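# Move one bottle from the cabinet upright onto the bench

## Task

Take a single bottle out of the cabinet and leave it standing upright on the bench, while the remaining two bottles stay inside the cabinet.

## Robot and tools

Robot: two six-joint arms, left_arm and right_arm, each riding its own carriage (left_rail, right_rail) on one shared floor track. left_arm's fingers can fold: grip near the fingertip quarter of the pads for a normal squeeze; deeper grips may hold loosely, slip or over-squeeze, and a fingertip pressed onto a surface folds easily. right_arm's fingers are rigid.

Frame: fixed to the table, metres. Table top is z = 0, +z up, +x is the direction the arms face, +y is toward the left. The track runs along y at x = 0 (y = 0 is its middle); the table starts at x = 0.17. left_rail is always the carriage on the +y side. Each arm base sits at x = 0, y = its carriage position_m, z = 0.04, facing +x. Gripper fingers point along the gripper's +z and close along its y. end_effector_position is the point between closed pads; fingertips extend about 33 mm past it (about 9 mm when wide open).

execute_actions: argument actions is a list holding one action (or empty, which returns all camera images and the scene number). An action may carry rows, steps, until, and rail commands. rows: up to 15 rows, each row lasting one control step (1/30 s). Every row has 18 numbers in [-1, 1], always for both arms: left_arm's 6 joint values, its gripper position, force_limit, speed, then the same 9 for right_arm. Joint values are offsets, not poses: they count from the Joint targets shown when the call begins (not from the previous row), scaled so 1.0 = 2.222 rad. Joint order: shoulder pan, shoulder lift, elbow, wrist 1, wrist 2, wrist 3; ranges ±6.283 rad except elbow ±3.142. Gripper position is absolute: +1 fully open (140 mm), pads meet near -0.8, -1 closes until blocked. force_limit -1 to +1 (soft to hard, roughly 14 to 58 N per pad on slow closes); speed -1 to +1 (about 30 to 250 mm/s). Resend your last gripper numbers to keep it unchanged; 0 is a real command. steps: 1 to 450, default 15, at least the row count; after the last row the arm keeps heading for that row's target. until: stops the action when rail conditions hold, e.g. {"left_rail": {"position_status": ["!=", "moving"]}} or {"all": {"status": "ended"}}; numbers need a comparison. cameras: list of names (cam_high, cam_low, cam_front, cam_side, cam_left_wrist, cam_right_wrist) or ["all"].

Rails: {"left_rail": {"position_m": m}} is an absolute carriage location (left_rail -0.8 to 1.5, right_rail -1.5 to 0.8), plus speed_m_s 0.01 to 1 and acceleration_factor 0.1 to 1; {"stop": true} brakes. Keep carriages at least 0.78 m apart. After sending a position, run an action with until on position_status and let it arrive before placing the gripper at a scene point. An arm's row target travels with its carriage.

move: target is one 18-number row or a list of up to 15, same layout and offsets as rows, every one counted from the same Joint targets. All joints interpolate together, so the hand traces a curve and nothing is avoided. speed: rad/s of the joint with farthest to go, 0.01 to 3.14, default 0.5 (one value or one per target). blend: rad for rounding corners in a list, 0 means stop at each. stop_force: 3 to 120 N, ends an arm's path on contact; use a low speed with it and omit it when backing off something. zero (default true) rezeroes before the move. blocking=false returns early; then call wait or stop before new rows or moves. Result adds a move: line (done, off_target, moving, held, fault; limits=held if steps were withheld).

wait: seconds 0 to 10, holds commands. stop: brakes a running move (not rails, not fingers). zoom_image: camera plus region [x0, y0, x1, y1] in pixels, at most 504 each way, from the latest images. zero_wrist_force: arm name. finished_scene: scene number (1 or 2); irreversible, call only once the bottle stands on its own.

Results: Joint positions and Joint velocities per arm (rail m, then six joints rad); Joint targets (what each joint is commanded to; base of the next offsets); end_effector_position, quat_wxyz, velocities; Joint torques; Wrist force/torque in the gripper's axes; Wrist depth grids (7x7, mm); Motor temperatures; Tool commands; position_measured in counts (3 open, about 139 at 60 mm, 230 pads meeting). object_status: 0 moving, 1 blocked while opening, 2 blocked while closing (a grip; check for this), 3 reached target or pads met. Rail position_status: moving, done, contact_stop, time_out, stopped, stopped_with_arm, stopped_for_other_arm, stopped_for_other_carriage; position_answer taken or not_taken. "joint command not followed" means the clearance check altered some steps.

Limits: per step a joint target stays within 0.651 rad of the measured angle; joint targets move at most 3.14 rad/s; the gripper is capped at 4 m/s. Big motions may need several calls.

Avoid: anything falling off the table or being set on the track or the metal strip; hard hits on the cabinet or table; outside force near 150 N or joint torques at 135 N m (shoulders, elbow) or 25.2 N m (wrists), which stop the arm for 10 s; arms or carriages touching each other; a gripper closing on the other's fingers; holding the bottle far off-centre; long stretched poses that heat motors (85 °C locks the arm). Do not release the bottle while it moves, and do not disturb the two bottles that remain.

Each tool is called after "Request:" as name(argument=value, ...), one argument or row to a line, values as JSON.

## Session

Request:
execute_actions(
  actions=[],
)

Scene clock: 0.00 s.
left_arm: end_effector_position=(+0.3456, +1.0488, +0.5800) position_measured=3 object_status=3 end_effector_quat_wxyz=(+0.000, +0.000, +1.000, +0.000) | right_arm: end_effector_position=(+0.3456, -1.0650, +0.5800) position_measured=3 object_status=3 end_effector_quat_wxyz=(+0.000, +0.000, +1.000, +0.000)
Joint positions: left_arm=[1.022 -0.316 -1.725 0.971 -0.816 -1.571 -0.316] | right_arm=[-1.092 -0.316 -1.725 0.971 -0.816 -1.571 -0.316]
Joint velocities: within noise
Joint torques (N m): no reading
Motor temperatures (°C): left_arm=[32 27 32 34 46 35] | right_arm=[31 33 28 41 40 35]
Wrist force (N): no reading
Wrist torque (N m): no reading
Wrist force, peak (N): no reading
Wrist depth (mm): cam_left_wrist=[- 649 658 675 624 633 630 / - - 670 679 725 665 686 / 753 - - 729 713 668 709 / - 115 - - - 138 742 / - 107 - 821 - 128 101 / - - - - - - 90 / - 1943 1973 1793 1818 1818 -] | cam_right_wrist=[687 683 672 661 650 652 636 / 720 716 693 683 685 650 664 / 764 745 740 720 714 703 691 / 810 776 774 762 750 731 729 / 1764 98 810 802 808 133 109 / - 105 866 857 830 842 92 / - 2033 1950 1904 1859 1919 -]
Joint targets: left_arm=[1.022 -0.316 -1.725 0.971 -0.816 -1.571 -0.316] | right_arm=[-1.092 -0.316 -1.725 0.971 -0.816 -1.571 -0.316]
Tool commands: left_gripper/position=+1.0 left_gripper/force_limit=+1.0 left_gripper/speed=+1.0 right_gripper/position=+1.0 right_gripper/force_limit=+1.0 right_gripper/speed=+1.0
left_rail: position_m=1.022 position_status=done
right_rail: position_m=-1.092 position_status=done

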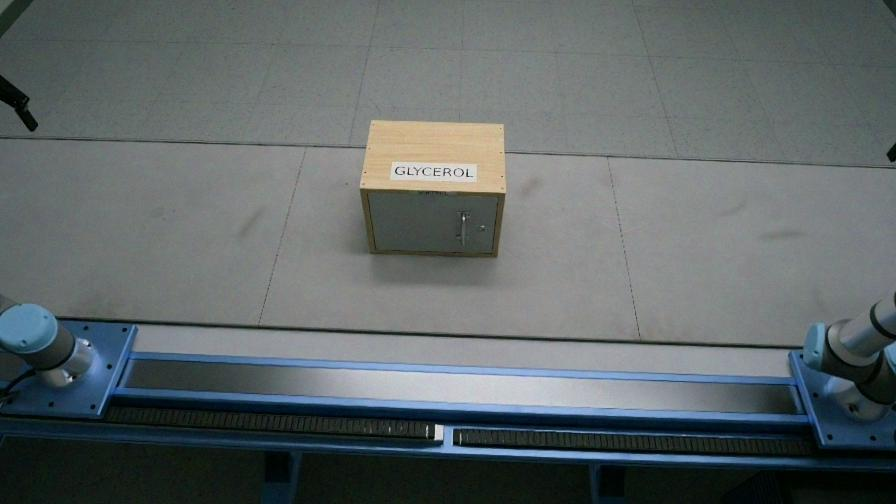

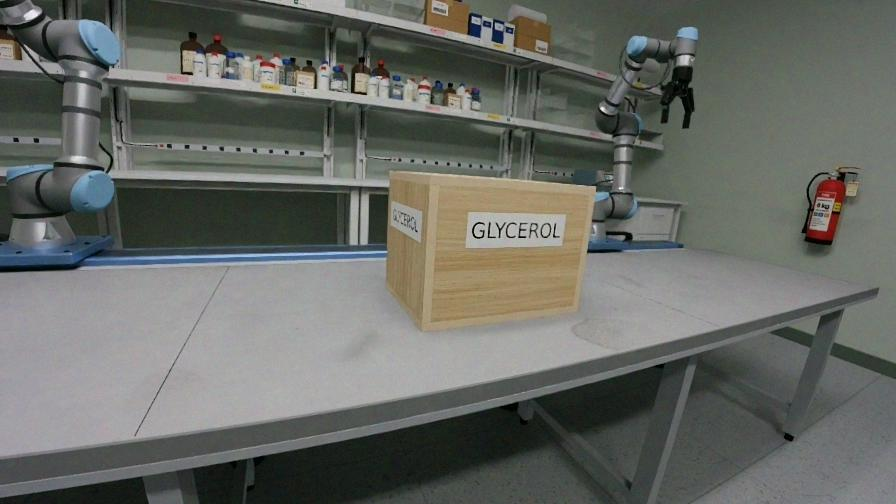

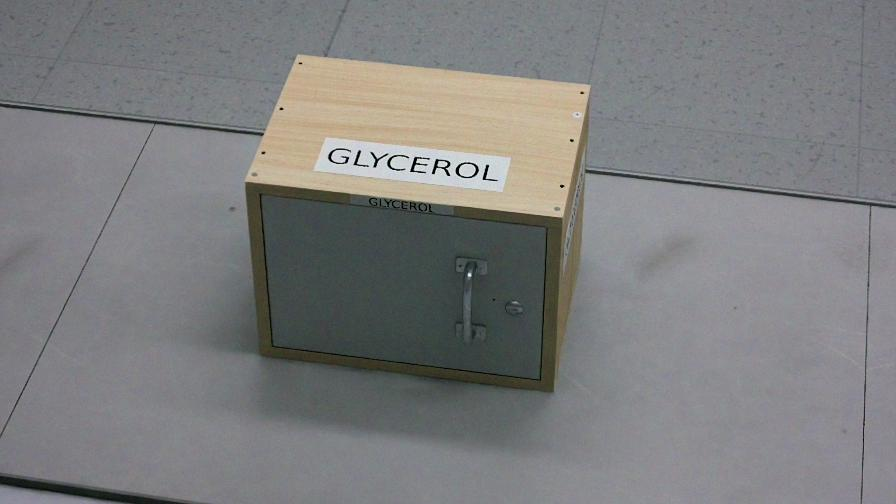

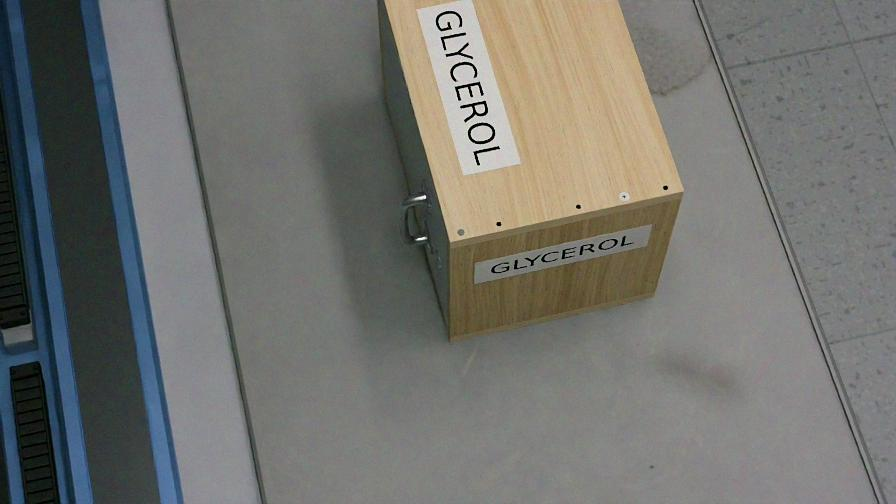

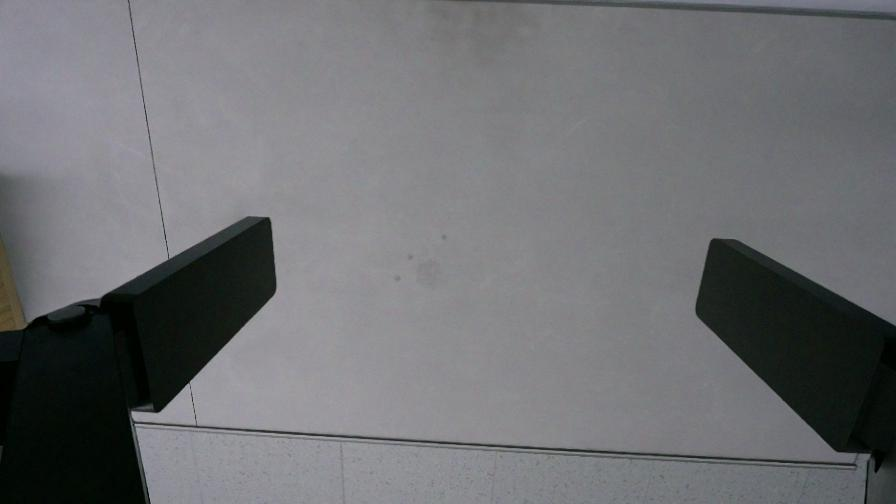

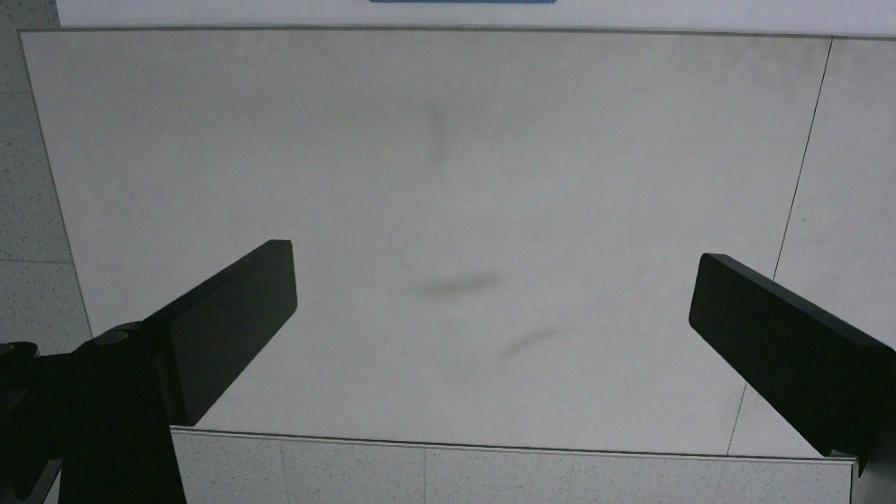

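Request:
zoom_image(
  camera="cam_front",
  region=[400, 180, 620, 400],
)

Request:
zoom_image(
  camera="cam_side",
  region=[350, 120, 550, 350],
)

Request:
zoom_image(
  camera="cam_front",
  region=[220, 160, 420, 380],
)

Request:
zoom_image(
  camera="cam_high",
  region=[340, 100, 520, 280],
)

Scaled by 2.291 from the camera's 896x504 image, which has a finer 1280x720 frame.

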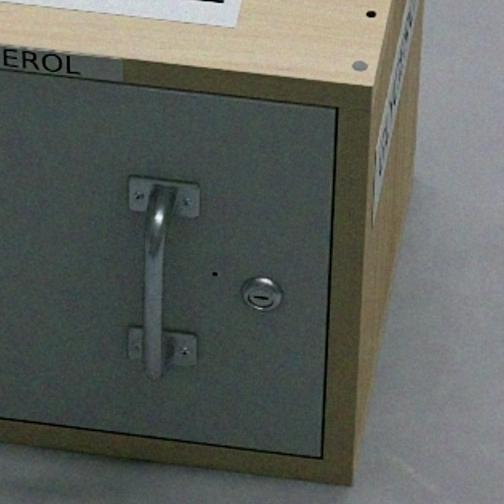

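Scaled by 2.191 from the camera's 896x504 image, which has a finer 1280x720 frame.

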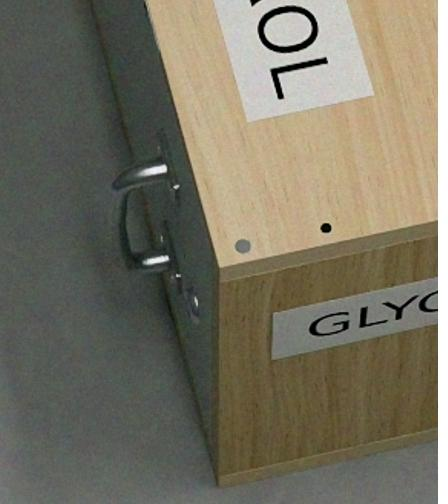

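Scaled by 2.291 from the camera's 896x504 image, which has a finer 1280x720 frame.

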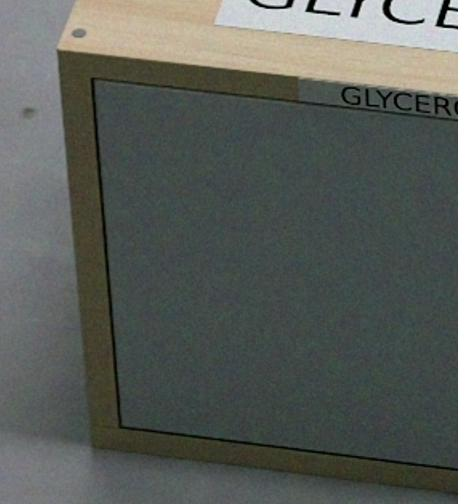

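Scaled by 2.800 from the camera's 896x504 image, which has a finer 1280x720 frame.

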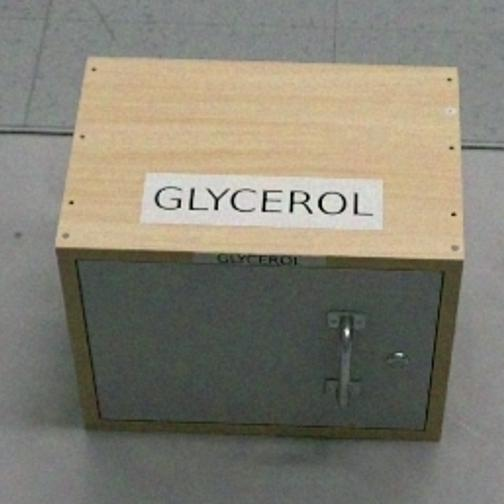

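Request:
execute_actions(
  actions=[
    {"right_rail": {"position_m": -0.45, "speed_m_s": 0.6, "acceleration_factor": 0.5}, "steps": 150, "until": {"right_rail": {"position_status": ["!=", "moving"]}}},
  ],
)

Scene clock: 25.77 s.
left_arm: end_effector_position=(+0.3456, +1.0488, +0.5800) position_measured=3 object_status=3 end_effector_quat_wxyz=(+0.000, +0.000, +1.000, +0.000) | right_arm: end_effector_position=(+0.3456, -0.4228, +0.5800) position_measured=3 object_status=3 end_effector_quat_wxyz=(+0.000, +0.000, +1.000, +0.000)
Joint positions: left_arm=[1.022 -0.316 -1.725 0.971 -0.816 -1.571 -0.316] | right_arm=[-0.45 -0.316 -1.725 0.971 -0.816 -1.571 -0.316]
Joint torques (N m): left_arm=[0.16 -10.38 -19.56 -2.85 -0.25 -0.23] | right_arm=[0.68 -13.78 -20.51 -2.76 -0.24 0.22]
Wrist force (N): left_arm=[0.0 0.2 -0.1] | right_arm=[0.2 0.2 0.1]
Wrist torque (N m): left_arm=[0.03 0.00 0.00] | right_arm=[0.05 -0.03 0.01]
Wrist force, peak (N): left_arm=[0.3 -0.4 0.0] | right_arm=[-0.2 -1.7 0.0]
Wrist depth (mm): cam_left_wrist=[- 665 701 - 654 648 - / - 695 640 675 686 633 - / - 808 725 - - 746 758 / 846 123 762 803 800 148 - / - 107 798 - - 128 101 / - 107 - - 857 - 90 / - 1885 1844 1872 1768 1768 -] | cam_right_wrist=[691 683 672 670 657 647 641 / 727 706 701 691 689 674 659 / 745 757 738 729 710 699 687 / 802 779 769 779 750 606 540 / 833 98 827 797 792 143 109 / - 105 869 863 857 618 92 / - 1982 1904 1889 1919 517 -]
Joint targets: left_arm=[1.022 -0.316 -1.725 0.971 -0.816 -1.571 -0.316] | right_arm=[-0.450 -0.316 -1.725 0.971 -0.816 -1.571 -0.316]
Tool commands: left_gripper/position=+1.0 left_gripper/force_limit=+1.0 left_gripper/speed=+1.0 right_gripper/position=+1.0 right_gripper/force_limit=+1.0 right_gripper/speed=+1.0
left_rail: position_m=1.022 position_status=done
right_rail: position_m=-0.450 speed_m_s=0.60 position_status=done

Request:
move(
  target=[0,0,0,0,0,0,1,1,1,0.7706,0.2831,0.5079,-0.0845,-0.7854,0.1422,1,1,1],
  speed=0.8,
  cameras=["cam_right_wrist", "cam_front"],
)

Scene clock: 29.47 s.
left_arm: end_effector_position=(+0.3456, +1.0488, +0.5800) position_measured=3 object_status=3 end_effector_quat_wxyz=(+0.000, +0.000, +1.000, +0.000) | right_arm: end_effector_position=(+0.3926, -0.2951, +0.3301) position_measured=3 object_status=3 end_effector_quat_wxyz=(-0.251, -0.516, +0.621, -0.534) end_effector_velocity=(+0.001, -0.002, +0.000) end_effector_angular_velocity=(+0.001, +0.000, -0.005)
Joint positions: left_arm=[1.022 -0.316 -1.725 0.971 -0.816 -1.571 -0.316] | right_arm=[-0.45 0.699 -1.351 1.641 -0.928 -2.605 -0.128]
Joint velocities: left_arm=[within noise] | right_arm=[0 -0.005 0 -0.002 0 0.001 0]
Joint torques (N m): left_arm=[-0.03 -11.2 -18.95 -2.95 -0.31 -0.22] | right_arm=[-7.25 -42.11 -34.52 1.26 0.67 -1.97]
Wrist force (N): left_arm=[0.1 0.1 0.2] | right_arm=[1.3 1.2 0.5]
Wrist torque (N m): left_arm=[0.03 -0.03 0.00] | right_arm=[0.54 0.35 0.21]
Wrist force, peak (N): left_arm=[0.5 -0.1 0.0] | right_arm=[-7.6 9.3 -4.4]
Wrist depth (mm): cam_left_wrist=[658 690 - - - - 635 / 725 - - 653 - 654 663 / 744 729 - 681 - - 677 / - 123 147 821 - 131 713 / - 107 - - 769 128 100 / - - - 872 832 816 90 / - 1914 1885 1818 2020 1844 -] | cam_right_wrist=[- - - 2285 1363 1105 808 / - - - 1379 1066 821 697 / - - - 1038 842 668 577 / - 4613 2961 851 652 563 494 / - 98 752 645 555 133 109 / - 105 647 548 478 424 92 / - 645 545 473 419 371 -]
Joint targets: left_arm=[1.022 -0.316 -1.725 0.971 -0.816 -1.571 -0.316] | right_arm=[-0.450 0.699 -1.351 1.641 -0.928 -2.605 -0.128]
left_rail: position_m=1.022 position_status=done
right_rail: position_m=-0.450 speed_m_s=0.60 position_status=done
move: held (right_arm; a check stopped the path); limits=held; right_arm: the wrist 2 is farthest, 0.711 rad from its target
joint command not followed: on one or more control steps a check withheld the commanded joint targets of the right arm, and it was not sent them on those steps.
cause: the commanded joint targets, or the way to them, would bring two parts of the arm too close to each other (its gripper and another part of the arm, with joints 5 (wrist 1) to 7 (wrist 3) between them, 19 mm apart when it was first held).
camera_calibration:
cam_right_wrist: T_world_to_cam=[[-0.896986, -0.148223, -0.416468, 0.459088], [0.236891, 0.634245, -0.735945, 0.350405], [0.373227, -0.758791, -0.533796, -0.0561753], [0, 0, 0, 1]] pos_world=[0.349753, -0.196821, 0.419088]
Images, in order (width x height): cam_front 896x504, cam_right_wrist 896x504.

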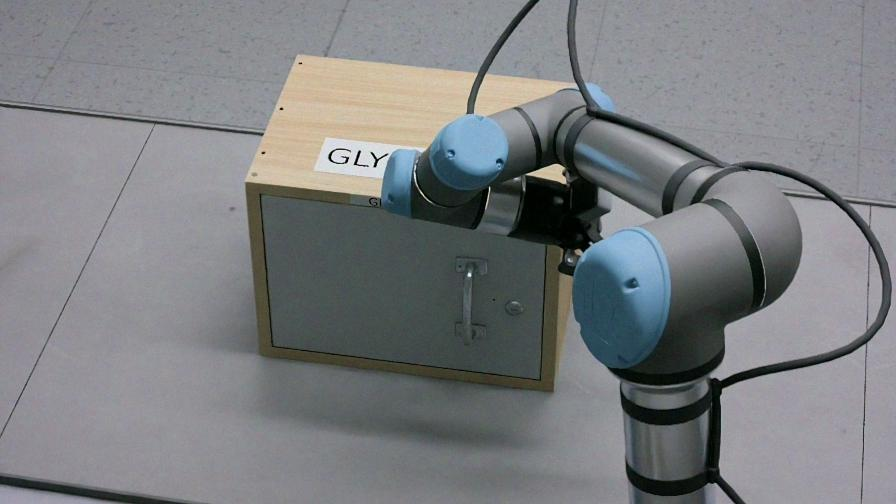

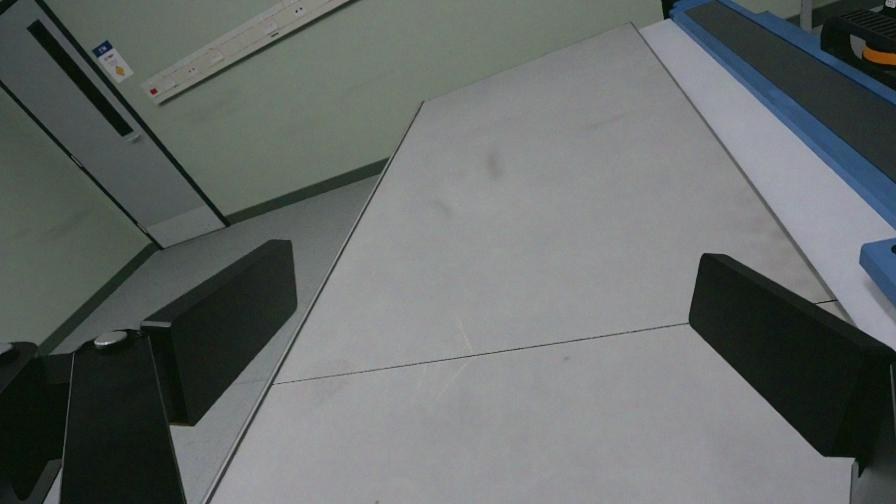

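Request:
execute_actions(
  actions=[
    {"left_rail": {"position_m": 0.6, "speed_m_s": 0.6, "acceleration_factor": 0.5}, "steps": 150, "until": {"left_rail": {"position_status": ["!=", "moving"]}}},
  ],
)

Request:
move(
  target=[
    [-0.3,0.028,0.05,-0.06,0.196,0.4,1,1,1,-0.4568,-0.1683,-0.3015,0.0504,0.4653,-0.0846,1,1,1],
    [-0.5995,0.0563,0.1031,-0.1188,0.392,0.7948,1,1,1,-0.4046,-0.1661,-0.1985,-0.0774,0.9923,-0.0549,1,1,1],
  ],
  speed=1.0,
  blend=[0.2, 0],
)

Scene clock: 47.23 s.
left_arm: end_effector_position=(+0.3456, +0.6273, +0.5800) position_measured=3 object_status=3 end_effector_quat_wxyz=(+0.000, +0.000, +1.000, +0.000) | right_arm: end_effector_position=(+0.3926, -0.2952, +0.3301) position_measured=3 object_status=3 end_effector_quat_wxyz=(-0.251, -0.515, +0.622, -0.534)
Joint positions: left_arm=[0.6 -0.316 -1.725 0.971 -0.816 -1.571 -0.316] | right_arm=[-0.45 0.699 -1.351 1.641 -0.928 -2.605 -0.128]
Joint torques (N m): left_arm=[0.09 -11.34 -19.19 -3.12 -0.25 -0.21] | right_arm=[-7.62 -42.84 -33.05 1.32 0.59 -1.96]
Wrist force (N): left_arm=[0.3 0.3 -0.1] | right_arm=[1.5 1.4 0.4]
Wrist torque (N m): left_arm=[0.07 -0.05 0.00] | right_arm=[0.58 0.33 0.21]
Wrist force, peak (N): left_arm=[0.1 2.1 0.1] | right_arm=[1.4 1.7 0.2]
Wrist depth (mm): cam_left_wrist=[- 675 - - - - - / 694 709 686 659 - - 656 / 632 668 - - 715 - 744 / 462 124 769 751 731 721 738 / - 107 803 - 813 128 101 / - 606 - - 843 - 90 / - 1885 1885 1844 1928 1805 -] | cam_right_wrist=[3634 4361 - 2822 - 1116 824 / 4283 - - 1311 1052 827 668 / - 5331 3690 1188 816 670 571 / - 4613 1043 797 663 558 495 / - 98 750 638 551 143 109 / - 105 648 553 475 422 92 / - 1701 541 473 419 373 -]
Joint targets: left_arm=[0.600 -0.316 -1.725 0.971 -0.816 -1.571 -0.316] | right_arm=[-0.450 0.699 -1.351 1.641 -0.928 -2.605 -0.128]
Tool commands: left_gripper/position=+1.0 left_gripper/force_limit=+1.0 left_gripper/speed=+1.0 right_gripper/position=+1.0 right_gripper/force_limit=+1.0 right_gripper/speed=+1.0
left_rail: position_m=0.600 speed_m_s=0.60 position_status=done
right_rail: position_m=-0.450 speed_m_s=0.60 position_status=done

Scene clock: 50.37 s.
left_arm: end_effector_position=(+0.3371, +0.1428, +0.5717) position_measured=3 object_status=3 end_effector_quat_wxyz=(+0.001, +0.906, +0.001, +0.423) | right_arm: end_effector_position=(+0.4587, -0.1147, +0.7012) position_measured=3 object_status=3 end_effector_quat_wxyz=(+0.143, -0.034, +0.833, +0.534)
Joint positions: left_arm=[0.6 -1.648 -1.6 1.2 -1.08 -0.7 1.45] | right_arm=[-0.45 -0.2 -1.72 1.2 -1.1 -0.401 -0.25]
Joint torques (N m): left_arm=[-8.26 -12.01 -17.2 -4.2 3.21 2.47] | right_arm=[8.81 -8.66 -15.03 -4.94 3.69 2.37]
Wrist force (N): left_arm=[-1.6 0.3 -0.4] | right_arm=[0.2 0.7 -0.1]
Wrist torque (N m): left_arm=[0.13 0.27 -0.26] | right_arm=[-0.46 -0.10 -0.17]
Wrist force, peak (N): left_arm=[-2.7 0.8 -1.2] | right_arm=[-0.6 3.0 -0.7]
Wrist depth (mm): cam_left_wrist=[2314 2379 2447 2314 2471 2357 2424 / 2069 2086 2086 571 567 2121 2139 / 929 887 875 518 517 529 1844 / - 123 477 471 470 478 811 / - 108 471 447 443 137 101 / - 670 692 668 586 665 90 / - - - 653 635 - -] | cam_right_wrist=[342 431 882 1283 - 3242 - / 363 452 603 1538 - - - / 388 483 647 4136 3869 3115 2579 / 410 488 2822 4208 3476 3634 3036 / 415 98 3156 5331 - 133 102 / - 106 3690 - 4361 - 92 / - 2757 4283 - - - -]
Joint targets: left_arm=[0.600 -1.648 -1.600 1.200 -1.080 -0.700 1.450] | right_arm=[-0.450 -0.200 -1.720 1.200 -1.100 -0.400 -0.250]
left_rail: position_m=0.600 speed_m_s=0.60 position_status=done
right_rail: position_m=-0.450 speed_m_s=0.60 position_status=done
move: done

Request:
move(
  target=[
    [0,0.02,0.018,-0.037,0,0,1,1,1,0.1206,-0.0135,0.5162,0.2259,0.9176,0.1125,1,1,1],
    [0,0.1931,0.1737,-0.3663,0,0,1,1,1,0.1206,-0.0135,0.5162,0.2259,0.9176,0.1125,1,1,1],
  ],
  speed=1.0,
  blend=[0.1, 0],
  cameras=["cam_left_wrist", "cam_right_wrist", "cam_front", "cam_side"],
)

Scene clock: 55.33 s.
left_arm: end_effector_position=(+0.3235, -0.0322, +0.2276) position_measured=3 object_status=3 end_effector_quat_wxyz=(+0.000, +0.906, +0.000, +0.423) | right_arm: end_effector_position=(+0.5502, -0.3001, +0.3006) position_measured=3 object_status=3 end_effector_quat_wxyz=(+0.000, +0.707, +0.000, +0.707)
Joint positions: left_arm=[0.6 -1.648 -1.171 1.585 -1.894 -0.7 1.45] | right_arm=[-0.45 0.068 -1.75 2.347 -0.598 1.639 0]
Joint torques (N m): left_arm=[-5.27 -28.47 -15.25 -4.27 1.4 2.12] | right_arm=[8.5 -23.05 -13.66 -0.31 1.74 2.39]
Wrist force (N): left_arm=[-1.3 0.4 0.1] | right_arm=[1.6 1.6 0.5]
Wrist torque (N m): left_arm=[0.14 0.20 -0.24] | right_arm=[0.34 0.44 -0.02]
Wrist force, peak (N): left_arm=[-4.3 0.7 1.4] | right_arm=[1.5 2.2 0.8]
Wrist depth (mm): cam_left_wrist=[214 205 208 205 200 197 578 / 251 256 244 236 235 238 524 / 306 301 293 278 291 454 440 / 398 123 355 361 349 147 424 / - 107 375 - 369 128 101 / - 336 345 - 353 - 90 / - 323 321 320 317 317 310] | cam_right_wrist=[4066 - 4283 4442 3075 5851 - / - 4895 - 5711 - 4208 - / 3748 284 - - - - 3379 / 187 223 3808 3748 2890 4361 3379 / 169 104 2329 2552 2607 133 109 / - 105 550 584 585 591 92 / - 261 443 460 463 466 -]
Joint targets: left_arm=[0.600 -1.648 -1.171 1.586 -1.894 -0.700 1.450] | right_arm=[-0.450 0.068 -1.750 2.347 -0.598 1.639 0.000]
left_rail: position_m=0.600 speed_m_s=0.60 position_status=done
right_rail: position_m=-0.450 speed_m_s=0.60 position_status=done
move: done
camera_calibration:
cam_left_wrist: T_world_to_cam=[[0.0688276, -0.997591, 0.00871341, -0.0449681], [-0.858264, -0.063663, -0.509244, 0.397314], [0.508572, 0.0275716, -0.860578, 0.181627], [0, 0, 0, 1]] pos_world=[0.251725, -0.0245733, 0.359026]
cam_right_wrist: T_world_to_cam=[[0.0488412, -0.998802, 0.00303079, -0.314345], [-0.303878, -0.01775, -0.952546, 0.461493], [0.951458, 0.0456025, -0.304381, -0.280289], [0, 0, 0, 1]] pos_world=[0.422273, -0.292995, 0.355231]
Images, in order (width x height): cam_front 896x504, cam_side 896x504, cam_left_wrist 896x504, cam_right_wrist 896x504.

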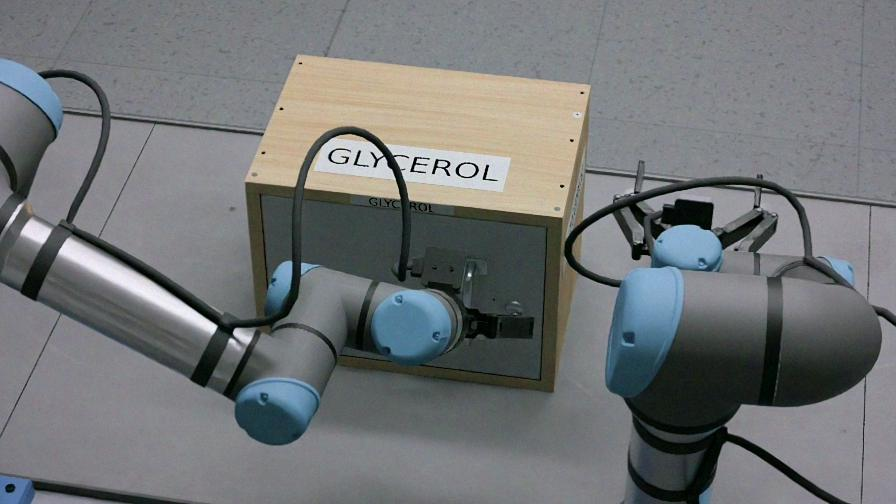

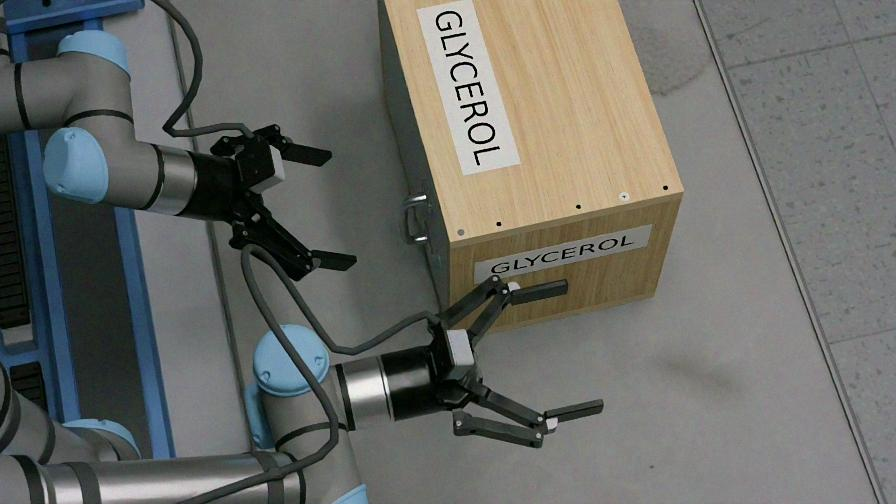

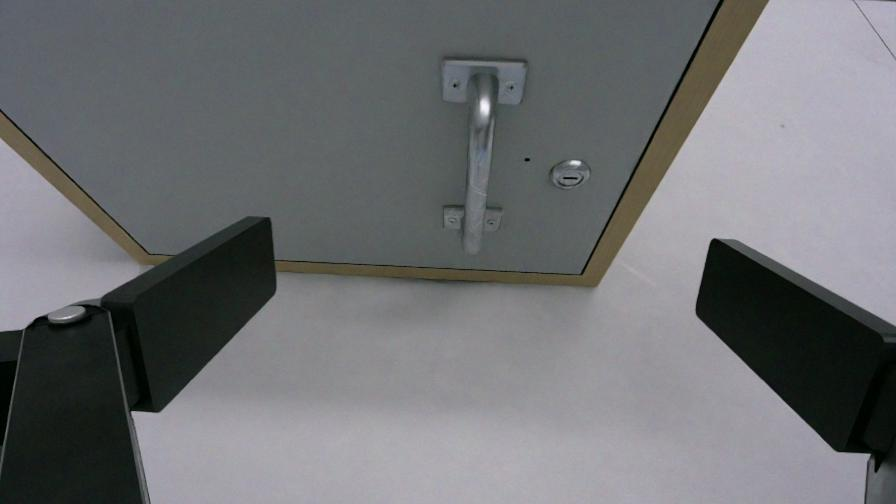

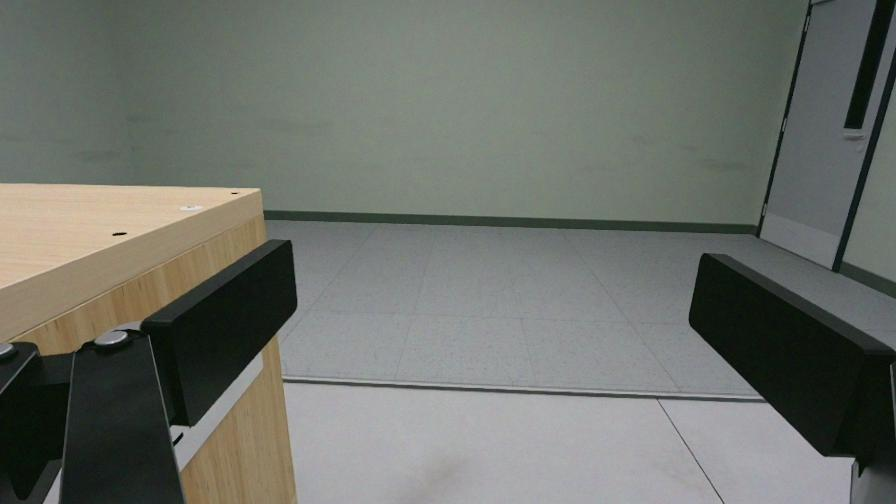

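Request:
move(
  target=[0.0521,0.0512,0.0216,-0.1348,0.0005,0.0814,-0.28,-1,0,0,0,0,0,0,0,1,1,1],
  speed=0.15,
  stop_force=12,
  cameras=["cam_left_wrist", "cam_side"],
)

Scene clock: 67.23 s.
left_arm: end_effector_position=(+0.3961, -0.0317, +0.1637) position_measured=164 object_status=3 end_effector_quat_wxyz=(+0.000, +0.906, +0.000, +0.423) | right_arm: end_effector_position=(+0.5502, -0.3001, +0.3006) position_measured=3 object_status=3 end_effector_quat_wxyz=(+0.000, +0.707, +0.000, +0.707)
Joint positions: left_arm=[0.6 -1.532 -1.057 1.634 -2.193 -0.699 1.631] | right_arm=[-0.45 0.068 -1.75 2.347 -0.598 1.639 0]
Joint torques (N m): left_arm=[7.98 -32.43 -14.79 -4.63 3.46 2.25] | right_arm=[9.14 -22.72 -13.54 -0.36 1.63 2.23]
Wrist force (N): left_arm=[-1.5 0.2 0.3] | right_arm=[1.4 1.6 0.5]
Wrist torque (N m): left_arm=[0.06 0.18 -0.20] | right_arm=[0.35 0.47 -0.02]
Wrist force, peak (N): left_arm=[-2.0 0.3 -0.3] | right_arm=[1.7 1.9 0.6]
Wrist depth (mm): cam_left_wrist=[130 133 128 121 120 121 119 / 154 152 149 147 143 140 139 / 187 184 180 164 172 168 369 / 239 234 216 158 195 210 341 / 303 83 90 278 107 91 310 / - - - 284 - 74 73 / - - - 262 - - -] | cam_right_wrist=[4066 - 3998 - 4361 - 3580 / 3998 - 4136 - 4703 - 3379 / 288 295 5104 - 4526 - - / 187 222 3808 3998 3998 4283 3115 / 169 104 2306 2552 2607 133 109 / - 105 553 584 584 563 92 / - 282 439 460 465 463 -]
Joint targets: left_arm=[0.600 -1.532 -1.057 1.634 -2.193 -0.699 1.631] | right_arm=[-0.450 0.068 -1.750 2.347 -0.598 1.639 0.000]
left_rail: position_m=0.600 speed_m_s=0.60 position_status=done
right_rail: position_m=-0.450 speed_m_s=0.60 position_status=done
move: done
camera_calibration:
cam_left_wrist: T_world_to_cam=[[0.0682834, -0.997635, 0.00779937, -0.0485893], [-0.859089, -0.0627717, -0.507963, 0.427338], [0.507251, 0.027985, -0.861344, 0.0903], [0, 0, 0, 1]] pos_world=[0.324634, -0.0241768, 0.29523]
Images, in order (width x height): cam_side 896x504, cam_left_wrist 896x504.

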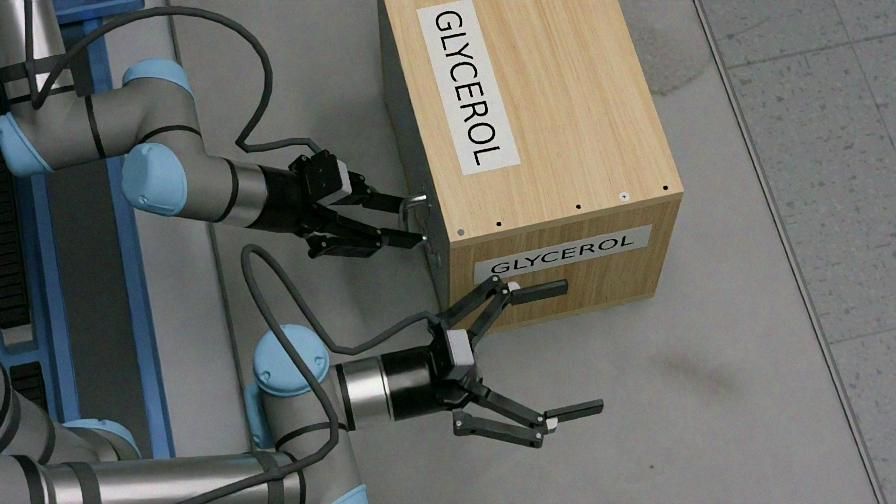

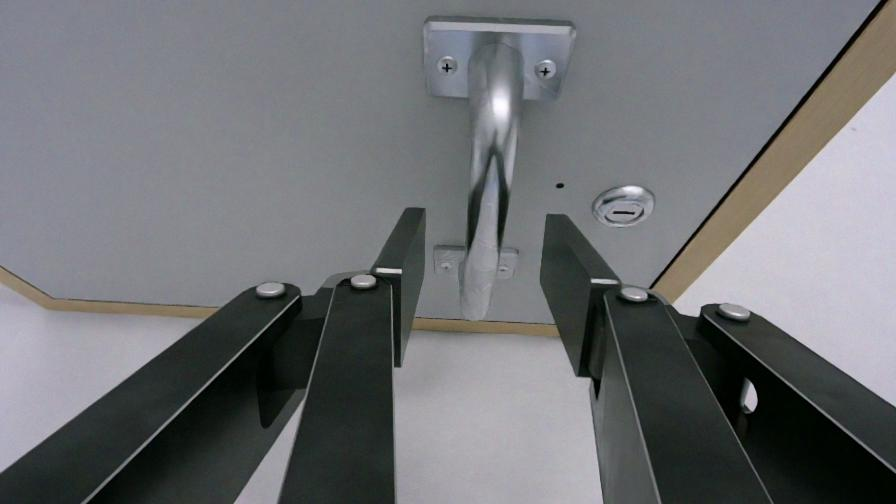

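Request:
execute_actions(
  actions=[
    {"rows": [[0,0,0,0,0,0,-1,-0.5,-1,0,0,0,0,0,0,1,1,1]], "steps": 60},
  ],
  cameras=["cam_left_wrist"],
)

Scene clock: 72.03 s.
left_arm: end_effector_position=(+0.3961, -0.0317, +0.1637) position_measured=214 object_status=2 end_effector_quat_wxyz=(+0.000, +0.906, +0.000, +0.423) | right_arm: end_effector_position=(+0.5502, -0.3001, +0.3006) position_measured=3 object_status=3 end_effector_quat_wxyz=(+0.000, +0.707, +0.000, +0.707)
Joint positions: left_arm=[0.6 -1.532 -1.057 1.634 -2.193 -0.699 1.631] | right_arm=[-0.45 0.068 -1.75 2.347 -0.598 1.639 0]
Joint torques (N m): left_arm=[-10.48 -33.43 -31.16 -5.7 -0.31 1.83] | right_arm=[8.31 -22.43 -13.56 -0.27 1.49 2.29]
Wrist force (N): left_arm=[1.7 -8.6 -2.5] | right_arm=[1.7 1.7 0.5]
Wrist torque (N m): left_arm=[0.32 0.05 -0.12] | right_arm=[0.36 0.41 -0.02]
Wrist force, peak (N): left_arm=[-1.3 -14.3 -9.1] | right_arm=[1.7 1.9 0.7]
Wrist depth (mm): cam_left_wrist=[130 133 128 121 120 121 120 / 154 152 149 147 143 141 140 / 187 184 180 169 172 169 372 / 240 234 226 148 205 212 333 / 303 296 88 85 91 248 309 / - - 71 68 - - 285 / - - 68 - - - -] | cam_right_wrist=[- 3932 - 4208 6151 - - / - - - - - - - / 284 297 4798 - - - - / 186 222 3998 4136 3748 3998 4136 / 168 105 2352 2607 2499 133 108 / - 105 550 584 584 555 92 / - 281 440 458 465 466 -]
Joint targets: left_arm=[0.600 -1.532 -1.057 1.634 -2.193 -0.699 1.631] | right_arm=[-0.450 0.068 -1.750 2.347 -0.598 1.639 0.000]
left_rail: position_m=0.600 speed_m_s=0.60 position_status=done
right_rail: position_m=-0.450 speed_m_s=0.60 position_status=done
camera_calibration:
cam_left_wrist: T_world_to_cam=[[0.0683353, -0.997633, 0.00771424, -0.0485817], [-0.859086, -0.0627731, -0.507968, 0.427338], [0.50725, 0.028085, -0.861341, 0.0903021], [0, 0, 0, 1]] pos_world=[0.324634, -0.0241775, 0.29523]
Images, in order (width x height): cam_left_wrist 896x504.

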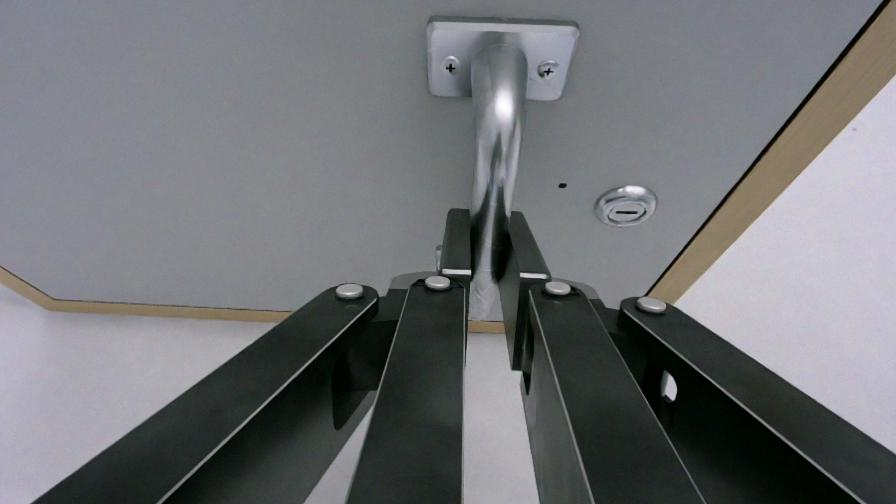

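Request:
move(
  target=[-0.0151,-0.0230,0.0458,-0.0513,-0.0019,0.0374,-1,-0.5,-1,0,0,0,0,0,0,1,1,1],
  speed=0.1,
  stop_force=30,
  cameras=["cam_left_wrist", "cam_side"],
)

Scene clock: 82.97 s.
left_arm: end_effector_position=(+0.3738, -0.0265, +0.1638) position_measured=214 object_status=2 end_effector_quat_wxyz=(+0.019, +0.905, -0.040, +0.422) | right_arm: end_effector_position=(+0.5502, -0.3001, +0.3006) position_measured=3 object_status=3 end_effector_quat_wxyz=(+0.000, +0.707, +0.000, +0.707)
Joint positions: left_arm=[0.6 -1.566 -1.108 1.735 -2.307 -0.703 1.714] | right_arm=[-0.45 0.068 -1.75 2.347 -0.598 1.639 0]
Joint torques (N m): left_arm=[-0.53 -47.51 -9.84 -2.26 2.35 2.02] | right_arm=[8.68 -22.71 -13.53 -0.41 1.47 2.17]
Wrist force (N): left_arm=[-5.7 16.4 2.4] | right_arm=[1.5 1.5 0.7]
Wrist torque (N m): left_arm=[0.33 0.27 -0.06] | right_arm=[0.32 0.45 -0.02]
Wrist force, peak (N): left_arm=[-6.0 16.6 2.3] | right_arm=[1.6 1.9 0.7]
Wrist depth (mm): cam_left_wrist=[130 132 127 121 120 121 120 / 154 152 149 147 143 141 138 / 186 184 180 169 172 170 374 / 239 232 226 149 204 334 340 / 300 304 88 85 91 309 310 / 288 - 71 68 - - 288 / - - 68 - - - -] | cam_right_wrist=[3242 - - - - - - / 5215 5104 - 5452 - 4283 2579 / 293 295 - - - 5452 2925 / 186 222 3332 3379 3869 4136 2822 / 168 104 2306 2579 2525 133 109 / - 105 549 581 585 559 92 / - 262 439 457 466 467 -]
Joint targets: left_arm=[0.600 -1.566 -1.108 1.735 -2.307 -0.703 1.714] | right_arm=[-0.450 0.068 -1.750 2.347 -0.598 1.639 0.000]
left_rail: position_m=0.600 speed_m_s=0.60 position_status=done
right_rail: position_m=-0.450 speed_m_s=0.60 position_status=done
move: done
camera_calibration:
cam_left_wrist: T_world_to_cam=[[-0.0189725, -0.999791, 0.00757276, -0.00921584], [-0.861303, 0.0124972, -0.507938, 0.411296], [0.507737, -0.0161593, -0.861361, 0.100246], [0, 0, 0, 1]] pos_world=[0.303177, -0.012734, 0.29533]
Images, in order (width x height): cam_side 896x504, cam_left_wrist 896x504.

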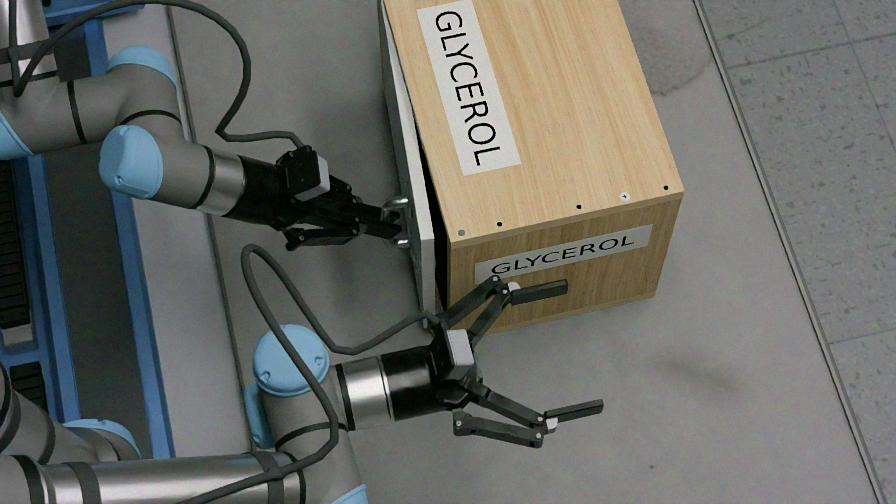

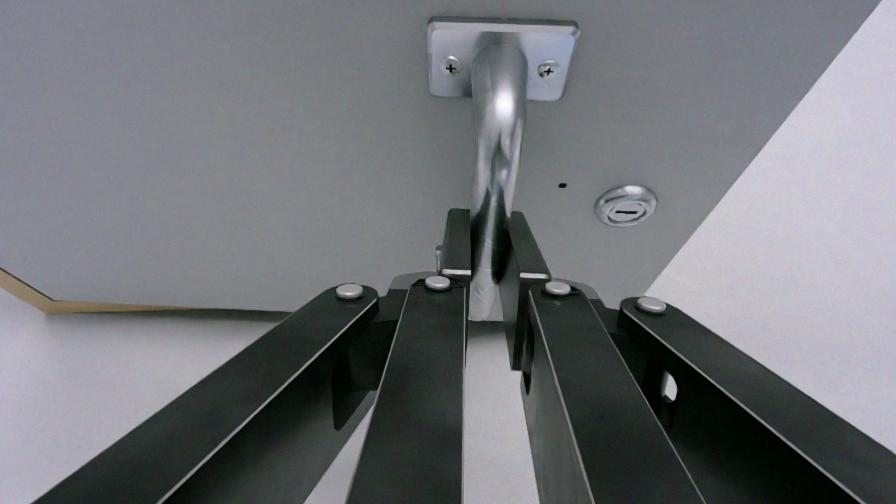

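Request:
move(
  target=[-0.0150,-0.0206,0.0414,-0.0489,-0.0034,0.0369,-1,-0.5,-1,0,0,0,0,0,0,1,1,1],
  speed=0.12,
  stop_force=30,
)

Scene clock: 91.57 s.
left_arm: end_effector_position=(+0.3516, -0.0219, +0.1638) position_measured=214 object_status=2 end_effector_quat_wxyz=(+0.037, +0.903, -0.079, +0.421) | right_arm: end_effector_position=(+0.5502, -0.3001, +0.3006) position_measured=3 object_status=3 end_effector_quat_wxyz=(+0.000, +0.707, +0.000, +0.707)
Joint positions: left_arm=[0.6 -1.599 -1.154 1.827 -2.416 -0.71 1.796] | right_arm=[-0.45 0.068 -1.75 2.347 -0.598 1.639 0]
Joint torques (N m): left_arm=[-14.94 -45.15 -20.37 -7.73 -0.26 2.22] | right_arm=[8.94 -22.28 -12.91 -0.39 1.3 2.21]
Wrist force (N): left_arm=[-2.9 -12.4 3.4] | right_arm=[1.6 1.6 0.5]
Wrist torque (N m): left_arm=[0.62 0.28 -0.32] | right_arm=[0.35 0.43 -0.02]
Wrist force, peak (N): left_arm=[-6.1 16.7 2.1] | right_arm=[1.6 1.9 0.7]
Wrist depth (mm): cam_left_wrist=[133 132 127 121 120 122 120 / 152 150 144 146 143 141 419 / 185 183 185 169 173 170 - / 236 230 224 149 205 323 334 / 303 298 88 86 91 88 309 / 288 - 71 68 - - 289 / - - 68 - - - -] | cam_right_wrist=[3198 4895 - 3476 - - - / - - 5851 4895 - 4895 - / 277 296 - - - 5331 - / 186 222 3748 3869 3998 4526 3748 / 168 104 2285 2525 2552 133 109 / - 105 543 578 579 555 92 / - 282 440 460 485 466 -]
Joint targets: left_arm=[0.600 -1.599 -1.154 1.827 -2.416 -0.710 1.796] | right_arm=[-0.450 0.068 -1.750 2.347 -0.598 1.639 0.000]
left_rail: position_m=0.600 speed_m_s=0.60 position_status=done
right_rail: position_m=-0.450 speed_m_s=0.60 position_status=done
move: done

Request:
move(
  target=[-0.0289,-0.0440,0.0850,-0.0956,-0.0118,0.0731,-1,-0.5,-1,0,0,0,0,0,0,1,1,1],
  speed=0.2,
  stop_force=30,
)

Scene clock: 95.20 s.
left_arm: end_effector_position=(+0.3093, -0.0035, +0.1635) position_measured=214 object_status=2 end_effector_quat_wxyz=(+0.073, +0.893, -0.158, +0.416) | right_arm: end_effector_position=(+0.5502, -0.3001, +0.3006) position_measured=3 object_status=3 end_effector_quat_wxyz=(+0.000, +0.707, +0.000, +0.707)
Joint positions: left_arm=[0.6 -1.663 -1.252 2.016 -2.629 -0.737 1.958] | right_arm=[-0.45 0.068 -1.75 2.347 -0.598 1.639 0]
Joint torques (N m): left_arm=[-12.32 -38.31 -15.71 -6.46 -1.11 2.27] | right_arm=[8.85 -22.72 -13.5 -0.35 1.23 2.14]
Wrist force (N): left_arm=[-1.0 -7.5 0.1] | right_arm=[1.6 1.6 0.5]
Wrist torque (N m): left_arm=[0.59 0.23 -0.21] | right_arm=[0.35 0.44 -0.02]
Wrist force, peak (N): left_arm=[-2.7 -12.9 3.3] | right_arm=[1.6 1.8 0.8]
Wrist depth (mm): cam_left_wrist=[132 131 126 121 120 122 120 / 151 149 148 146 143 142 390 / 183 181 178 169 174 172 390 / 233 219 223 145 206 334 327 / 302 302 88 86 91 304 301 / 288 - 71 68 - - 288 / - - 68 - - - -] | cam_right_wrist=[4613 4703 - - - 3998 - / 4283 - - 3808 3748 - 3869 / 286 294 - - - - - / 186 222 3932 3808 3932 4526 3634 / 168 105 2352 2499 2665 133 109 / - 105 548 581 585 559 92 / - 261 438 460 465 464 -]
Joint targets: left_arm=[0.600 -1.663 -1.252 2.016 -2.629 -0.737 1.958] | right_arm=[-0.450 0.068 -1.750 2.347 -0.598 1.639 0.000]
left_rail: position_m=0.600 speed_m_s=0.60 position_status=done
right_rail: position_m=-0.450 speed_m_s=0.60 position_status=done
move: done


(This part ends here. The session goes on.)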